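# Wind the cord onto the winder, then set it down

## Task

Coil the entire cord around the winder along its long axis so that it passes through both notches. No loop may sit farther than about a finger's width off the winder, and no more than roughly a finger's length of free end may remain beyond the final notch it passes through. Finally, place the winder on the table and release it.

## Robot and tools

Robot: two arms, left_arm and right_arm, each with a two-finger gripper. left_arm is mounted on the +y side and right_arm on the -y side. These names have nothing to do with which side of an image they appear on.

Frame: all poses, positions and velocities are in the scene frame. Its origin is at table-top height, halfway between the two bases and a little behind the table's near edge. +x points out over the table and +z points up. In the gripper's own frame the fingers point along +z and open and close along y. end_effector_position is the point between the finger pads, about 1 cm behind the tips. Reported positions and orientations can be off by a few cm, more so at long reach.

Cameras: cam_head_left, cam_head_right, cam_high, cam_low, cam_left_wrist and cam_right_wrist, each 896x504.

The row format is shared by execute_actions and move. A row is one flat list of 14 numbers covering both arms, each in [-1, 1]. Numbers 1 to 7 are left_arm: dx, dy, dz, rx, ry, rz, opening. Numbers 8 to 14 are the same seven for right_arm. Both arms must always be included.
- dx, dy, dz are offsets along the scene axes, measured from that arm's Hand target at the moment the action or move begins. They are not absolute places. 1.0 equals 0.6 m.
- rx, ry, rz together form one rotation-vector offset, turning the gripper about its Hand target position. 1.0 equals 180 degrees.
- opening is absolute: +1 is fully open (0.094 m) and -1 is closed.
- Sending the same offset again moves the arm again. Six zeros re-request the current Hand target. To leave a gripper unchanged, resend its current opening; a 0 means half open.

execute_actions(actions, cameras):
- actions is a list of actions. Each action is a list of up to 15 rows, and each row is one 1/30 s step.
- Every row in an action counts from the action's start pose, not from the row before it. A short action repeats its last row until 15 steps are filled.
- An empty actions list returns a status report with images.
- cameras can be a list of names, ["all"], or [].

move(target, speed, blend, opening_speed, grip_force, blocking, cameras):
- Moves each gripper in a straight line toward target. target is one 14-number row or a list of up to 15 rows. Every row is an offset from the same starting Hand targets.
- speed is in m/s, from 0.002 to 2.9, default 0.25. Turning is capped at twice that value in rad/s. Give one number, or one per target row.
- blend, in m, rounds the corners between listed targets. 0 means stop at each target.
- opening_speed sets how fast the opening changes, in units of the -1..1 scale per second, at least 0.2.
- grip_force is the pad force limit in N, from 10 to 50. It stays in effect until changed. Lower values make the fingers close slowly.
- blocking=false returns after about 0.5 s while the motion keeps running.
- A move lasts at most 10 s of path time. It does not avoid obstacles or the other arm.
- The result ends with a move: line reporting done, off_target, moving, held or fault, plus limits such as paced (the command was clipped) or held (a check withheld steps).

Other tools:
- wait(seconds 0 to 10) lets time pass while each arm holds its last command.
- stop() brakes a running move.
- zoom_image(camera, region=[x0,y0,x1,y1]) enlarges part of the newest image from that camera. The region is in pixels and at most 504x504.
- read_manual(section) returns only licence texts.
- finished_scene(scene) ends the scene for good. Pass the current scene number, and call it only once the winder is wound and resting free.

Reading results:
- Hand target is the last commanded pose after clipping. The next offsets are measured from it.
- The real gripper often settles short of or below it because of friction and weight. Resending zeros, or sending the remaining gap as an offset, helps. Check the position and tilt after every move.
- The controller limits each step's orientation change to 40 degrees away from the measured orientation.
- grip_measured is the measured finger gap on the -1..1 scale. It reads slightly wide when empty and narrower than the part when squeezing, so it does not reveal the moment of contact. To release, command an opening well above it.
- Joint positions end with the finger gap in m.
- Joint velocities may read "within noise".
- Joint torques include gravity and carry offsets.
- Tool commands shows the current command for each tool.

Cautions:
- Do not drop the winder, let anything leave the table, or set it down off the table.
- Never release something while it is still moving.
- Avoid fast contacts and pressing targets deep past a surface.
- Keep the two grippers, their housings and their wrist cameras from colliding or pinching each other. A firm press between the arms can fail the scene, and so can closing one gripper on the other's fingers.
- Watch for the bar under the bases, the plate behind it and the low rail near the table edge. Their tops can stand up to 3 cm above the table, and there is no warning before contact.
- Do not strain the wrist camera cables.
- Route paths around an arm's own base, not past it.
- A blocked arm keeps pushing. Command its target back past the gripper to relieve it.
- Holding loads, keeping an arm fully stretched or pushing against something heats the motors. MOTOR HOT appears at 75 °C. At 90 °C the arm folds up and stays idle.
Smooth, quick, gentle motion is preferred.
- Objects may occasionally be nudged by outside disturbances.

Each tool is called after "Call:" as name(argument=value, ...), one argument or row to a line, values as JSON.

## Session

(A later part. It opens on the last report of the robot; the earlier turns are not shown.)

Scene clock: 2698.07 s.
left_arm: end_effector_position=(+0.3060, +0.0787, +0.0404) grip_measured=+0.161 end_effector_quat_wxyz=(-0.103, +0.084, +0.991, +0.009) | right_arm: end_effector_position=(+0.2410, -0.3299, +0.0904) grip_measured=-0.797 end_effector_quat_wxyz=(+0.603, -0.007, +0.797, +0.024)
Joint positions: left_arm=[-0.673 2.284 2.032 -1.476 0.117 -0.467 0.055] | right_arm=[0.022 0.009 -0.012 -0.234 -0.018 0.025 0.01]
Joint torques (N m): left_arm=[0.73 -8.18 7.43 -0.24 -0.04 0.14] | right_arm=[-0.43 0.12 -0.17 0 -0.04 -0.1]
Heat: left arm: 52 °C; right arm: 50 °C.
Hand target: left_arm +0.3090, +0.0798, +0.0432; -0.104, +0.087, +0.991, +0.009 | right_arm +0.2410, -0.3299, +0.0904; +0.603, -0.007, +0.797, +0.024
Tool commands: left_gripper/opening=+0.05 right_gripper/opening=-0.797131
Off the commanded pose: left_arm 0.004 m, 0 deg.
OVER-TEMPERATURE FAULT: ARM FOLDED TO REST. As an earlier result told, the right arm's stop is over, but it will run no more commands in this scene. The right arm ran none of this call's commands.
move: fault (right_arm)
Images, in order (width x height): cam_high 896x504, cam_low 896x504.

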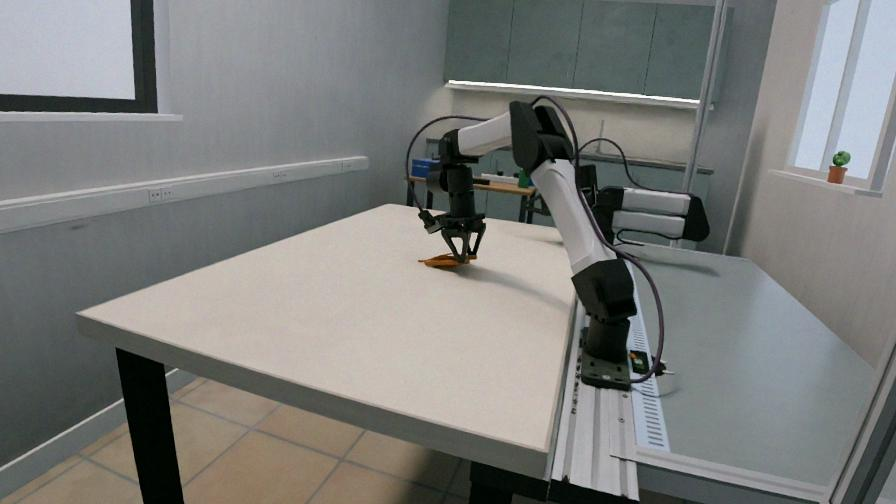

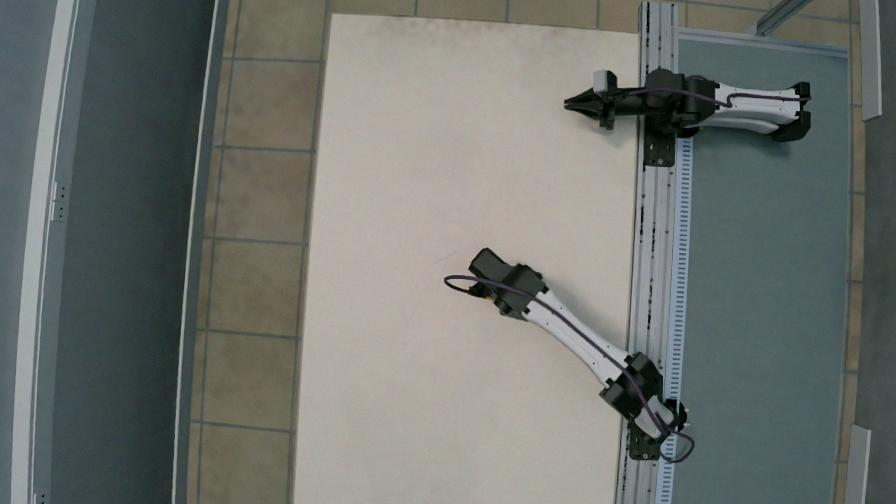

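Call:
wait(
  seconds=0.5,
  cameras=["cam_high", "cam_left_wrist"],
)

Call:
zoom_image(
  camera="cam_high",
  region=[400, 230, 490, 280],
)

Scene clock: 2728.73 s.
left_arm: end_effector_position=(+0.3059, +0.0787, +0.0404) grip_measured=+0.161 end_effector_quat_wxyz=(-0.103, +0.084, +0.991, +0.009) | right_arm: end_effector_position=(+0.2410, -0.3299, +0.0904) grip_measured=-0.797 end_effector_quat_wxyz=(+0.603, -0.007, +0.797, +0.024)
Joint positions: left_arm=[-0.673 2.284 2.032 -1.477 0.117 -0.467 0.055] | right_arm=[0.022 0.009 -0.012 -0.234 -0.018 0.025 0.01]
Joint torques (N m): left_arm=[0.7 -8.17 7.43 -0.24 -0.04 0.14] | right_arm=[-0.47 0.35 -0.12 -0.06 0 -0.14]
Heat: left arm: 55 °C; right arm: 48 °C.
Hand target: left_arm +0.3090, +0.0798, +0.0432; -0.104, +0.087, +0.991, +0.009 | right_arm +0.2410, -0.3299, +0.0904; +0.603, -0.007, +0.797, +0.024
Tool commands: left_gripper/opening=+0.05 right_gripper/opening=-0.797131
Off the commanded pose: left_arm 0.004 m, 0 deg.
OVER-TEMPERATURE FAULT: ARM FOLDED TO REST. As an earlier result told, the right arm's stop is over, but it will run no more commands in this scene.
wait: 0.50 s; at rest from the start
camera_calibration:
cam_left_wrist: T_world_to_cam=[[-0.184168, -0.982586, 0.0246276, 0.133275], [-0.787281, 0.16247, 0.594804, 0.242906], [-0.588448, 0.090155, -0.803493, 0.295733], [0, 0, 0, 1]] pos_world=[0.389804, 0.0648278, 0.0898554]
Images, in order (width x height): cam_high 896x504, cam_left_wrist 896x504.

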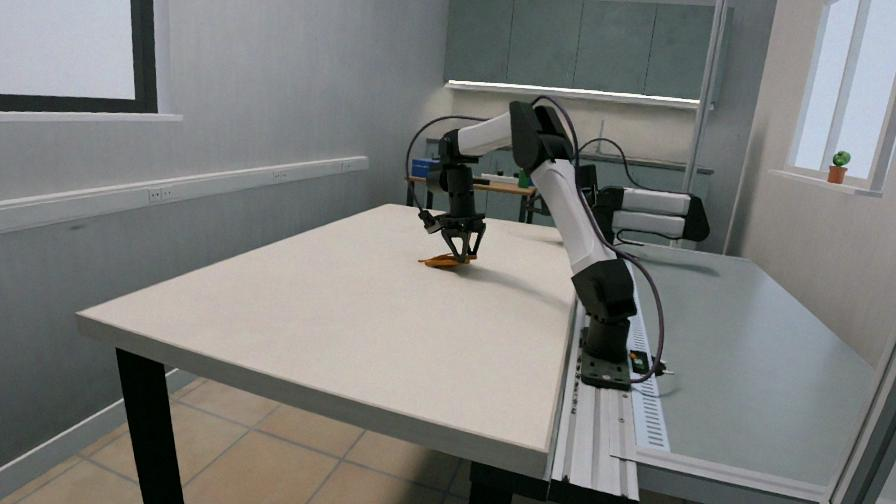

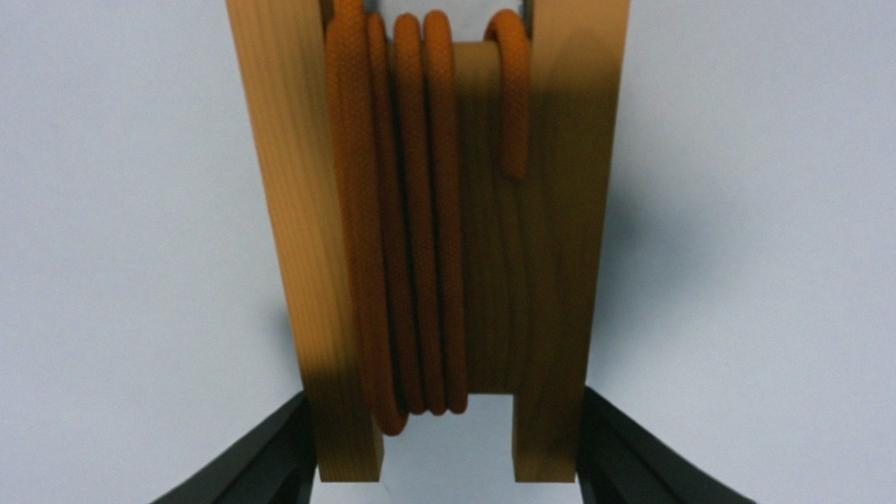

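Scaled by 5.600 from the camera's 896x504 image, which has a finer 1280x720 frame.

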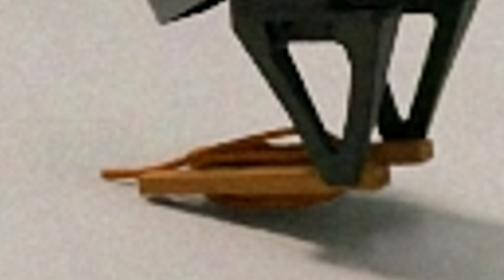

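Call:
move(
  target=[
    [-0.0247,0.0043,-0.041,-0.011,-0.0629,0,0.05,0,0,0,0,0,0,-0.8],
    [-0.0247,0.0043,-0.041,-0.011,-0.0629,0,0.36,0,0,0,0,0,0,-0.8],
  ],
  speed=[0.07, 0.05],
  opening_speed=0.4,
  cameras=["cam_high", "cam_left_wrist"],
)

Call:
zoom_image(
  camera="cam_high",
  region=[400, 230, 490, 280],
)

Scene clock: 2757.63 s.
left_arm: end_effector_position=(+0.2933, +0.0861, +0.0147) grip_measured=+0.358 end_effector_quat_wxyz=(-0.011, +0.092, +0.996, +0.011) | right_arm: end_effector_position=(+0.2410, -0.3299, +0.0904) grip_measured=-0.797 end_effector_quat_wxyz=(+0.603, -0.007, +0.797, +0.024)
Joint positions: left_arm=[-0.723 2.075 1.61 -1.107 0.017 -0.515 0.064] | right_arm=[0.022 0.009 -0.012 -0.234 -0.018 0.025 0.01]
Joint torques (N m): left_arm=[-0.1 -8.84 4.96 0.48 0 -0.12] | right_arm=[-0.42 0.29 -0.14 -0.13 -0.04 -0.13]
Heat: left arm: 56 °C; right arm: 46 °C.
Hand target: left_arm +0.2943, +0.0825, +0.0186; -0.004, +0.087, +0.996, +0.001 | right_arm +0.2410, -0.3299, +0.0904; +0.603, -0.007, +0.797, +0.024
Tool commands: left_gripper/opening=+0.36 right_gripper/opening=-0.797131
Off the commanded pose: left_arm 0.005 m, 1 deg.
OVER-TEMPERATURE FAULT: ARM FOLDED TO REST. As an earlier result told, the right arm's stop is over, but it will run no more commands in this scene. The right arm ran none of this call's commands.
move: fault (right_arm)
camera_calibration:
cam_left_wrist: T_world_to_cam=[[-0.203065, -0.979161, 0.00291888, 0.144421], [-0.879595, 0.183724, 0.438815, 0.274608], [-0.430207, 0.0865405, -0.898573, 0.222303], [0, 0, 0, 1]] pos_world=[0.366507, 0.0717207, 0.0788311]
Images, in order (width x height): cam_high 896x504, cam_left_wrist 896x504.

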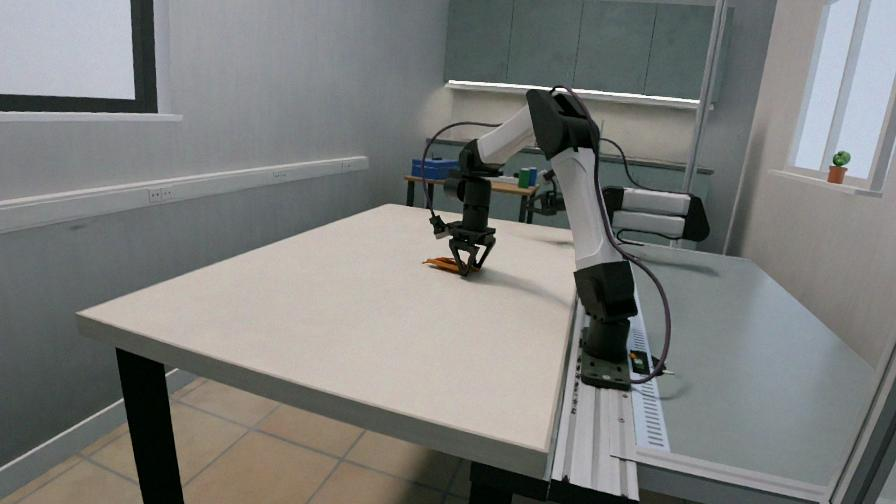

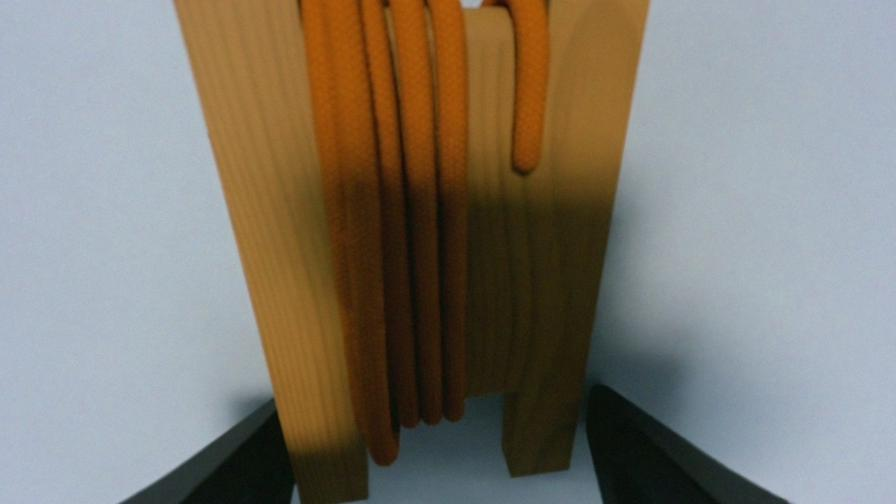

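Scaled by 5.600 from the camera's 896x504 image, which has a finer 1280x720 frame.

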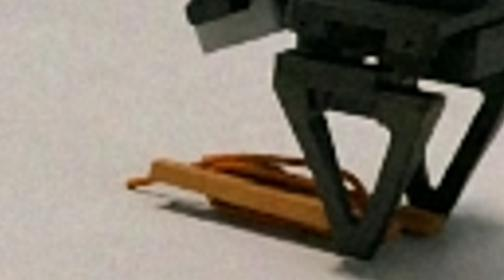

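Call:
move(
  target=[-0.01,0,0.14,0,0,0,0.36,0,0,0,0,0,0,-0.8],
  speed=0.1,
  cameras=["cam_high", "cam_left_wrist"],
)

Call:
zoom_image(
  camera="cam_high",
  region=[400, 230, 490, 280],
)

Scene clock: 2764.93 s.
left_arm: end_effector_position=(+0.2880, +0.0867, +0.0784) grip_measured=+0.358 end_effector_quat_wxyz=(-0.024, +0.093, +0.995, +0.020) | right_arm: end_effector_position=(+0.2410, -0.3299, +0.0904) grip_measured=-0.797 end_effector_quat_wxyz=(+0.603, -0.007, +0.797, +0.024)
Joint positions: left_arm=[-0.727 2.056 1.835 -1.384 0.017 -0.517 0.064] | right_arm=[0.022 0.009 -0.012 -0.234 -0.018 0.025 0.01]
Joint torques (N m): left_arm=[-0.17 -11.32 7.45 0.05 0 -0.14] | right_arm=[-0.49 0.38 -0.02 -0.08 -0.07 -0.06]
Heat: left arm: 56 °C; right arm: 46 °C.
Hand target: left_arm +0.2883, +0.0824, +0.1027; -0.004, +0.087, +0.996, +0.001 | right_arm +0.2410, -0.3299, +0.0904; +0.603, -0.007, +0.797, +0.024
Tool commands: left_gripper/opening=+0.36 right_gripper/opening=-0.797131
Off the commanded pose: left_arm 0.025 m, 3 deg.
OVER-TEMPERATURE FAULT: ARM FOLDED TO REST. As an earlier result told, the right arm's stop is over, but it will run no more commands in this scene. The right arm ran none of this call's commands.
move: fault (right_arm), off_target (left_arm)
camera_calibration:
cam_left_wrist: T_world_to_cam=[[-0.204329, -0.978827, -0.0121498, 0.145255], [-0.868025, 0.175433, 0.464494, 0.237253], [-0.452528, 0.105456, -0.885493, 0.281066], [0, 0, 0, 1]] pos_world=[0.362812, 0.0709173, 0.140443]
Images, in order (width x height): cam_high 896x504, cam_left_wrist 896x504.

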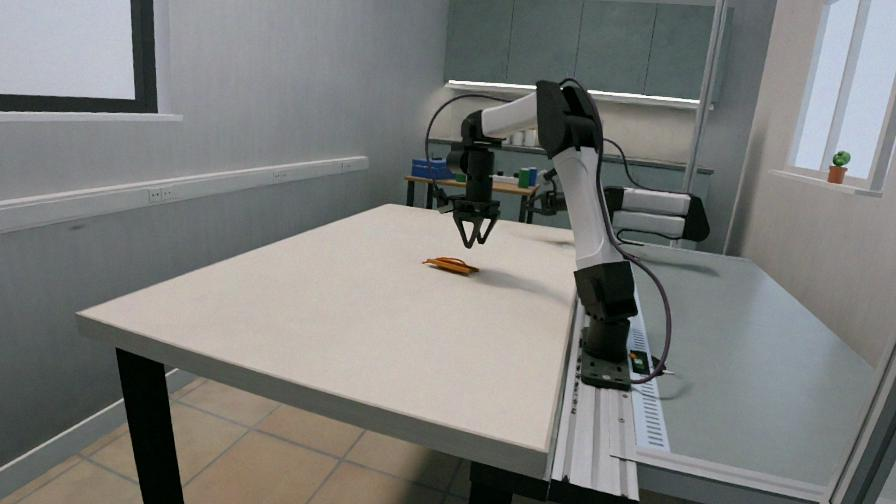

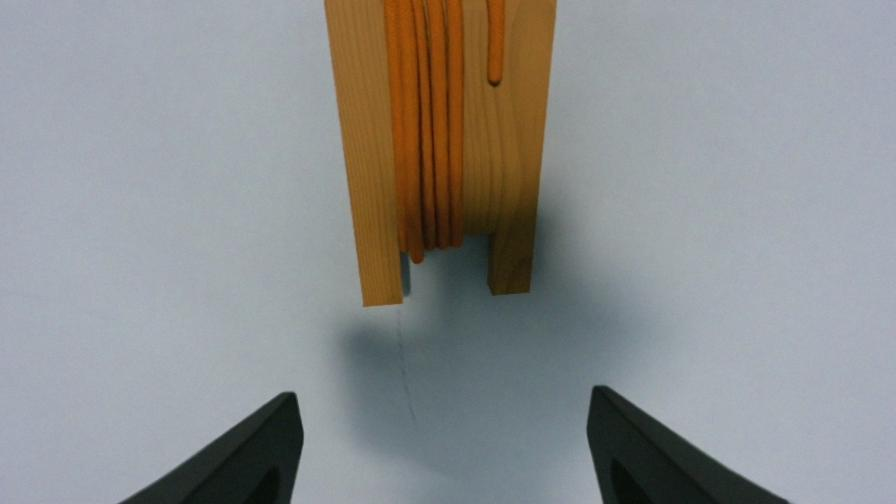

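Scaled by 5.600 from the camera's 896x504 image, which has a finer 1280x720 frame.

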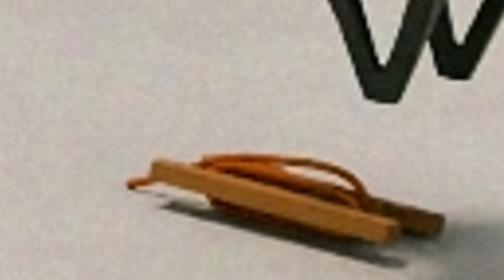

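Call:
move(
  target=[-0.12,0.15,0.12,0,0,0,0.36,0,0,0,0,0,0,-0.8],
  speed=0.2,
  cameras=["cam_high", "cam_low", "cam_head_left", "cam_head_right"],
)

Call:
zoom_image(
  camera="cam_high",
  region=[405, 235, 495, 285],
)

Call:
zoom_image(
  camera="cam_low",
  region=[450, 250, 570, 330],
)

Call:
zoom_image(
  camera="cam_head_left",
  region=[390, 280, 480, 350],
)

Call:
zoom_image(
  camera="cam_head_right",
  region=[390, 280, 480, 350],
)

Scene clock: 2796.23 s.
left_arm: end_effector_position=(+0.2216, +0.1684, +0.1684) grip_measured=+0.358 end_effector_quat_wxyz=(-0.004, +0.084, +0.996, +0.006) | right_arm: end_effector_position=(+0.2410, -0.3299, +0.0904) grip_measured=-0.797 end_effector_quat_wxyz=(+0.603, -0.007, +0.797, +0.024)
Joint positions: left_arm=[-0.651 1.622 1.628 -1.564 0.019 -0.458 0.064] | right_arm=[0.022 0.009 -0.012 -0.234 -0.018 0.025 0.01]
Joint torques (N m): left_arm=[0.72 -6.61 5 0.17 -0.01 0.13] | right_arm=[-0.53 0.53 -0.21 -0.06 -0.02 -0.03]
Heat: left arm: 56 °C; right arm: 45 °C.
Hand target: left_arm +0.2163, +0.1725, +0.1747; -0.004, +0.087, +0.996, +0.001 | right_arm +0.2410, -0.3299, +0.0904; +0.603, -0.007, +0.797, +0.024
Tool commands: left_gripper/opening=+0.36 right_gripper/opening=-0.797131
Off the commanded pose: left_arm 0.009 m, 1 deg.
OVER-TEMPERATURE FAULT: ARM FOLDED TO REST. As an earlier result told, the right arm's stop is over, but it will run no more commands in this scene. The right arm ran none of this call's commands.
move: fault (right_arm)
Images, in order (width x height): cam_head_left 896x504, cam_head_right 896x504, cam_high 896x504, cam_low 896x504.

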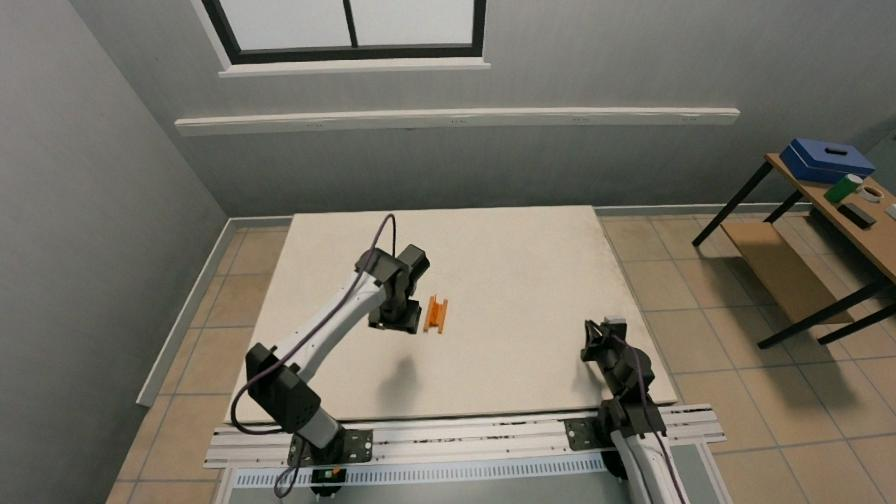

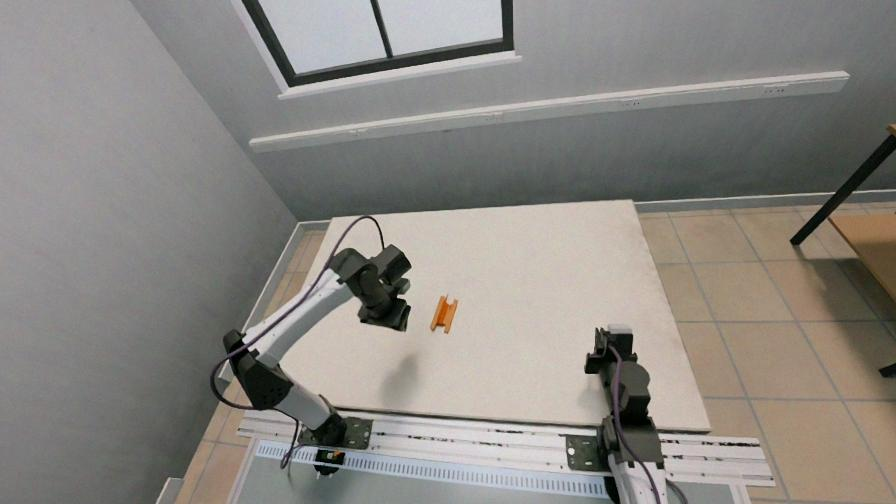

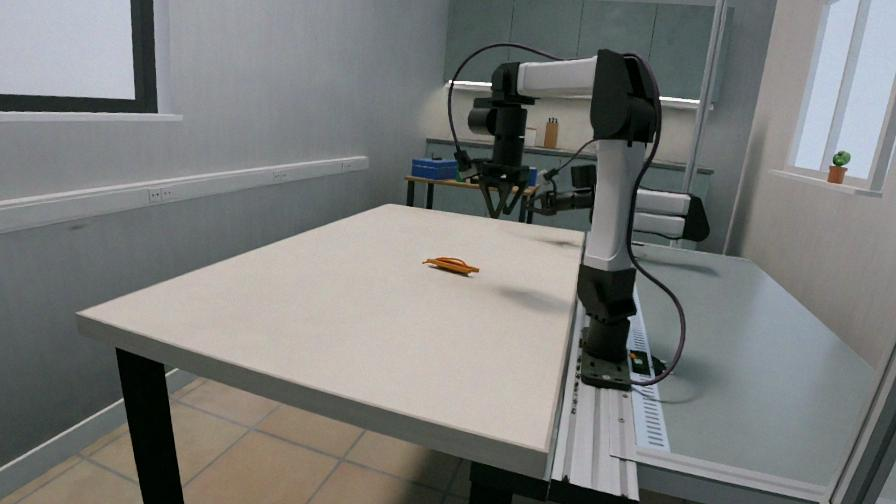

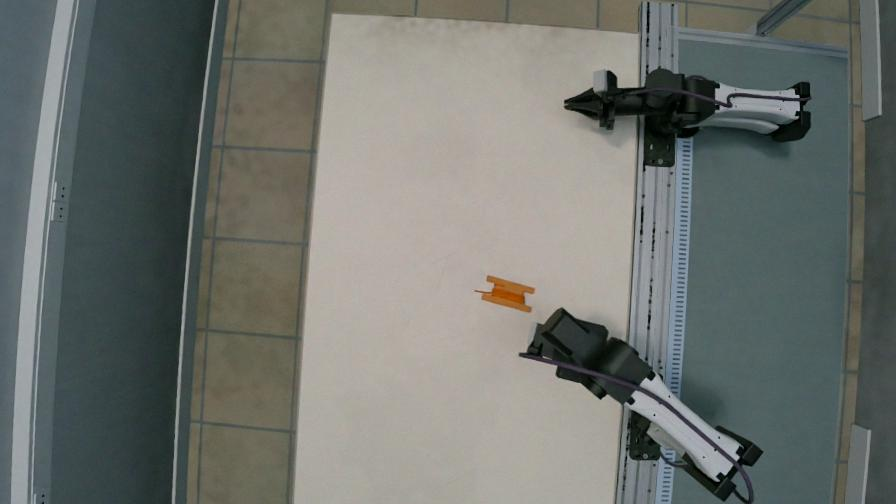

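Scaled by 5.600 from the camera's 896x504 image, which has a finer 1280x720 frame.

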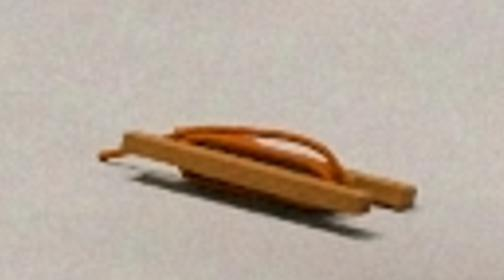

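Scaled by 4.200 from the camera's 896x504 image, which has a finer 1280x720 frame.

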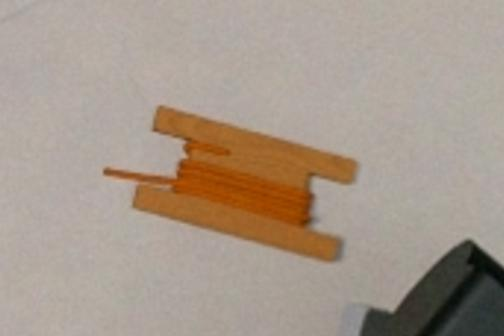

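Scaled by 5.600 from the camera's 896x504 image, which has a finer 1280x720 frame.

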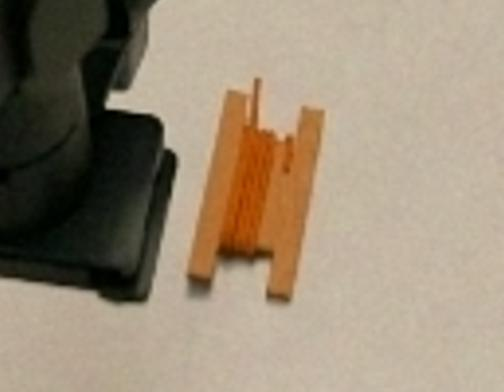

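Scaled by 5.600 from the camera's 896x504 image, which has a finer 1280x720 frame.

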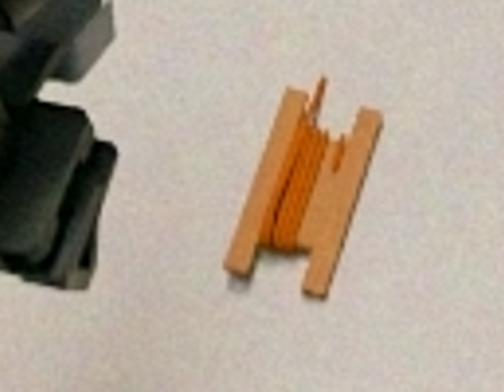

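Call:
finished_scene(
  scene=1,
)

The scene is finished: the task was done.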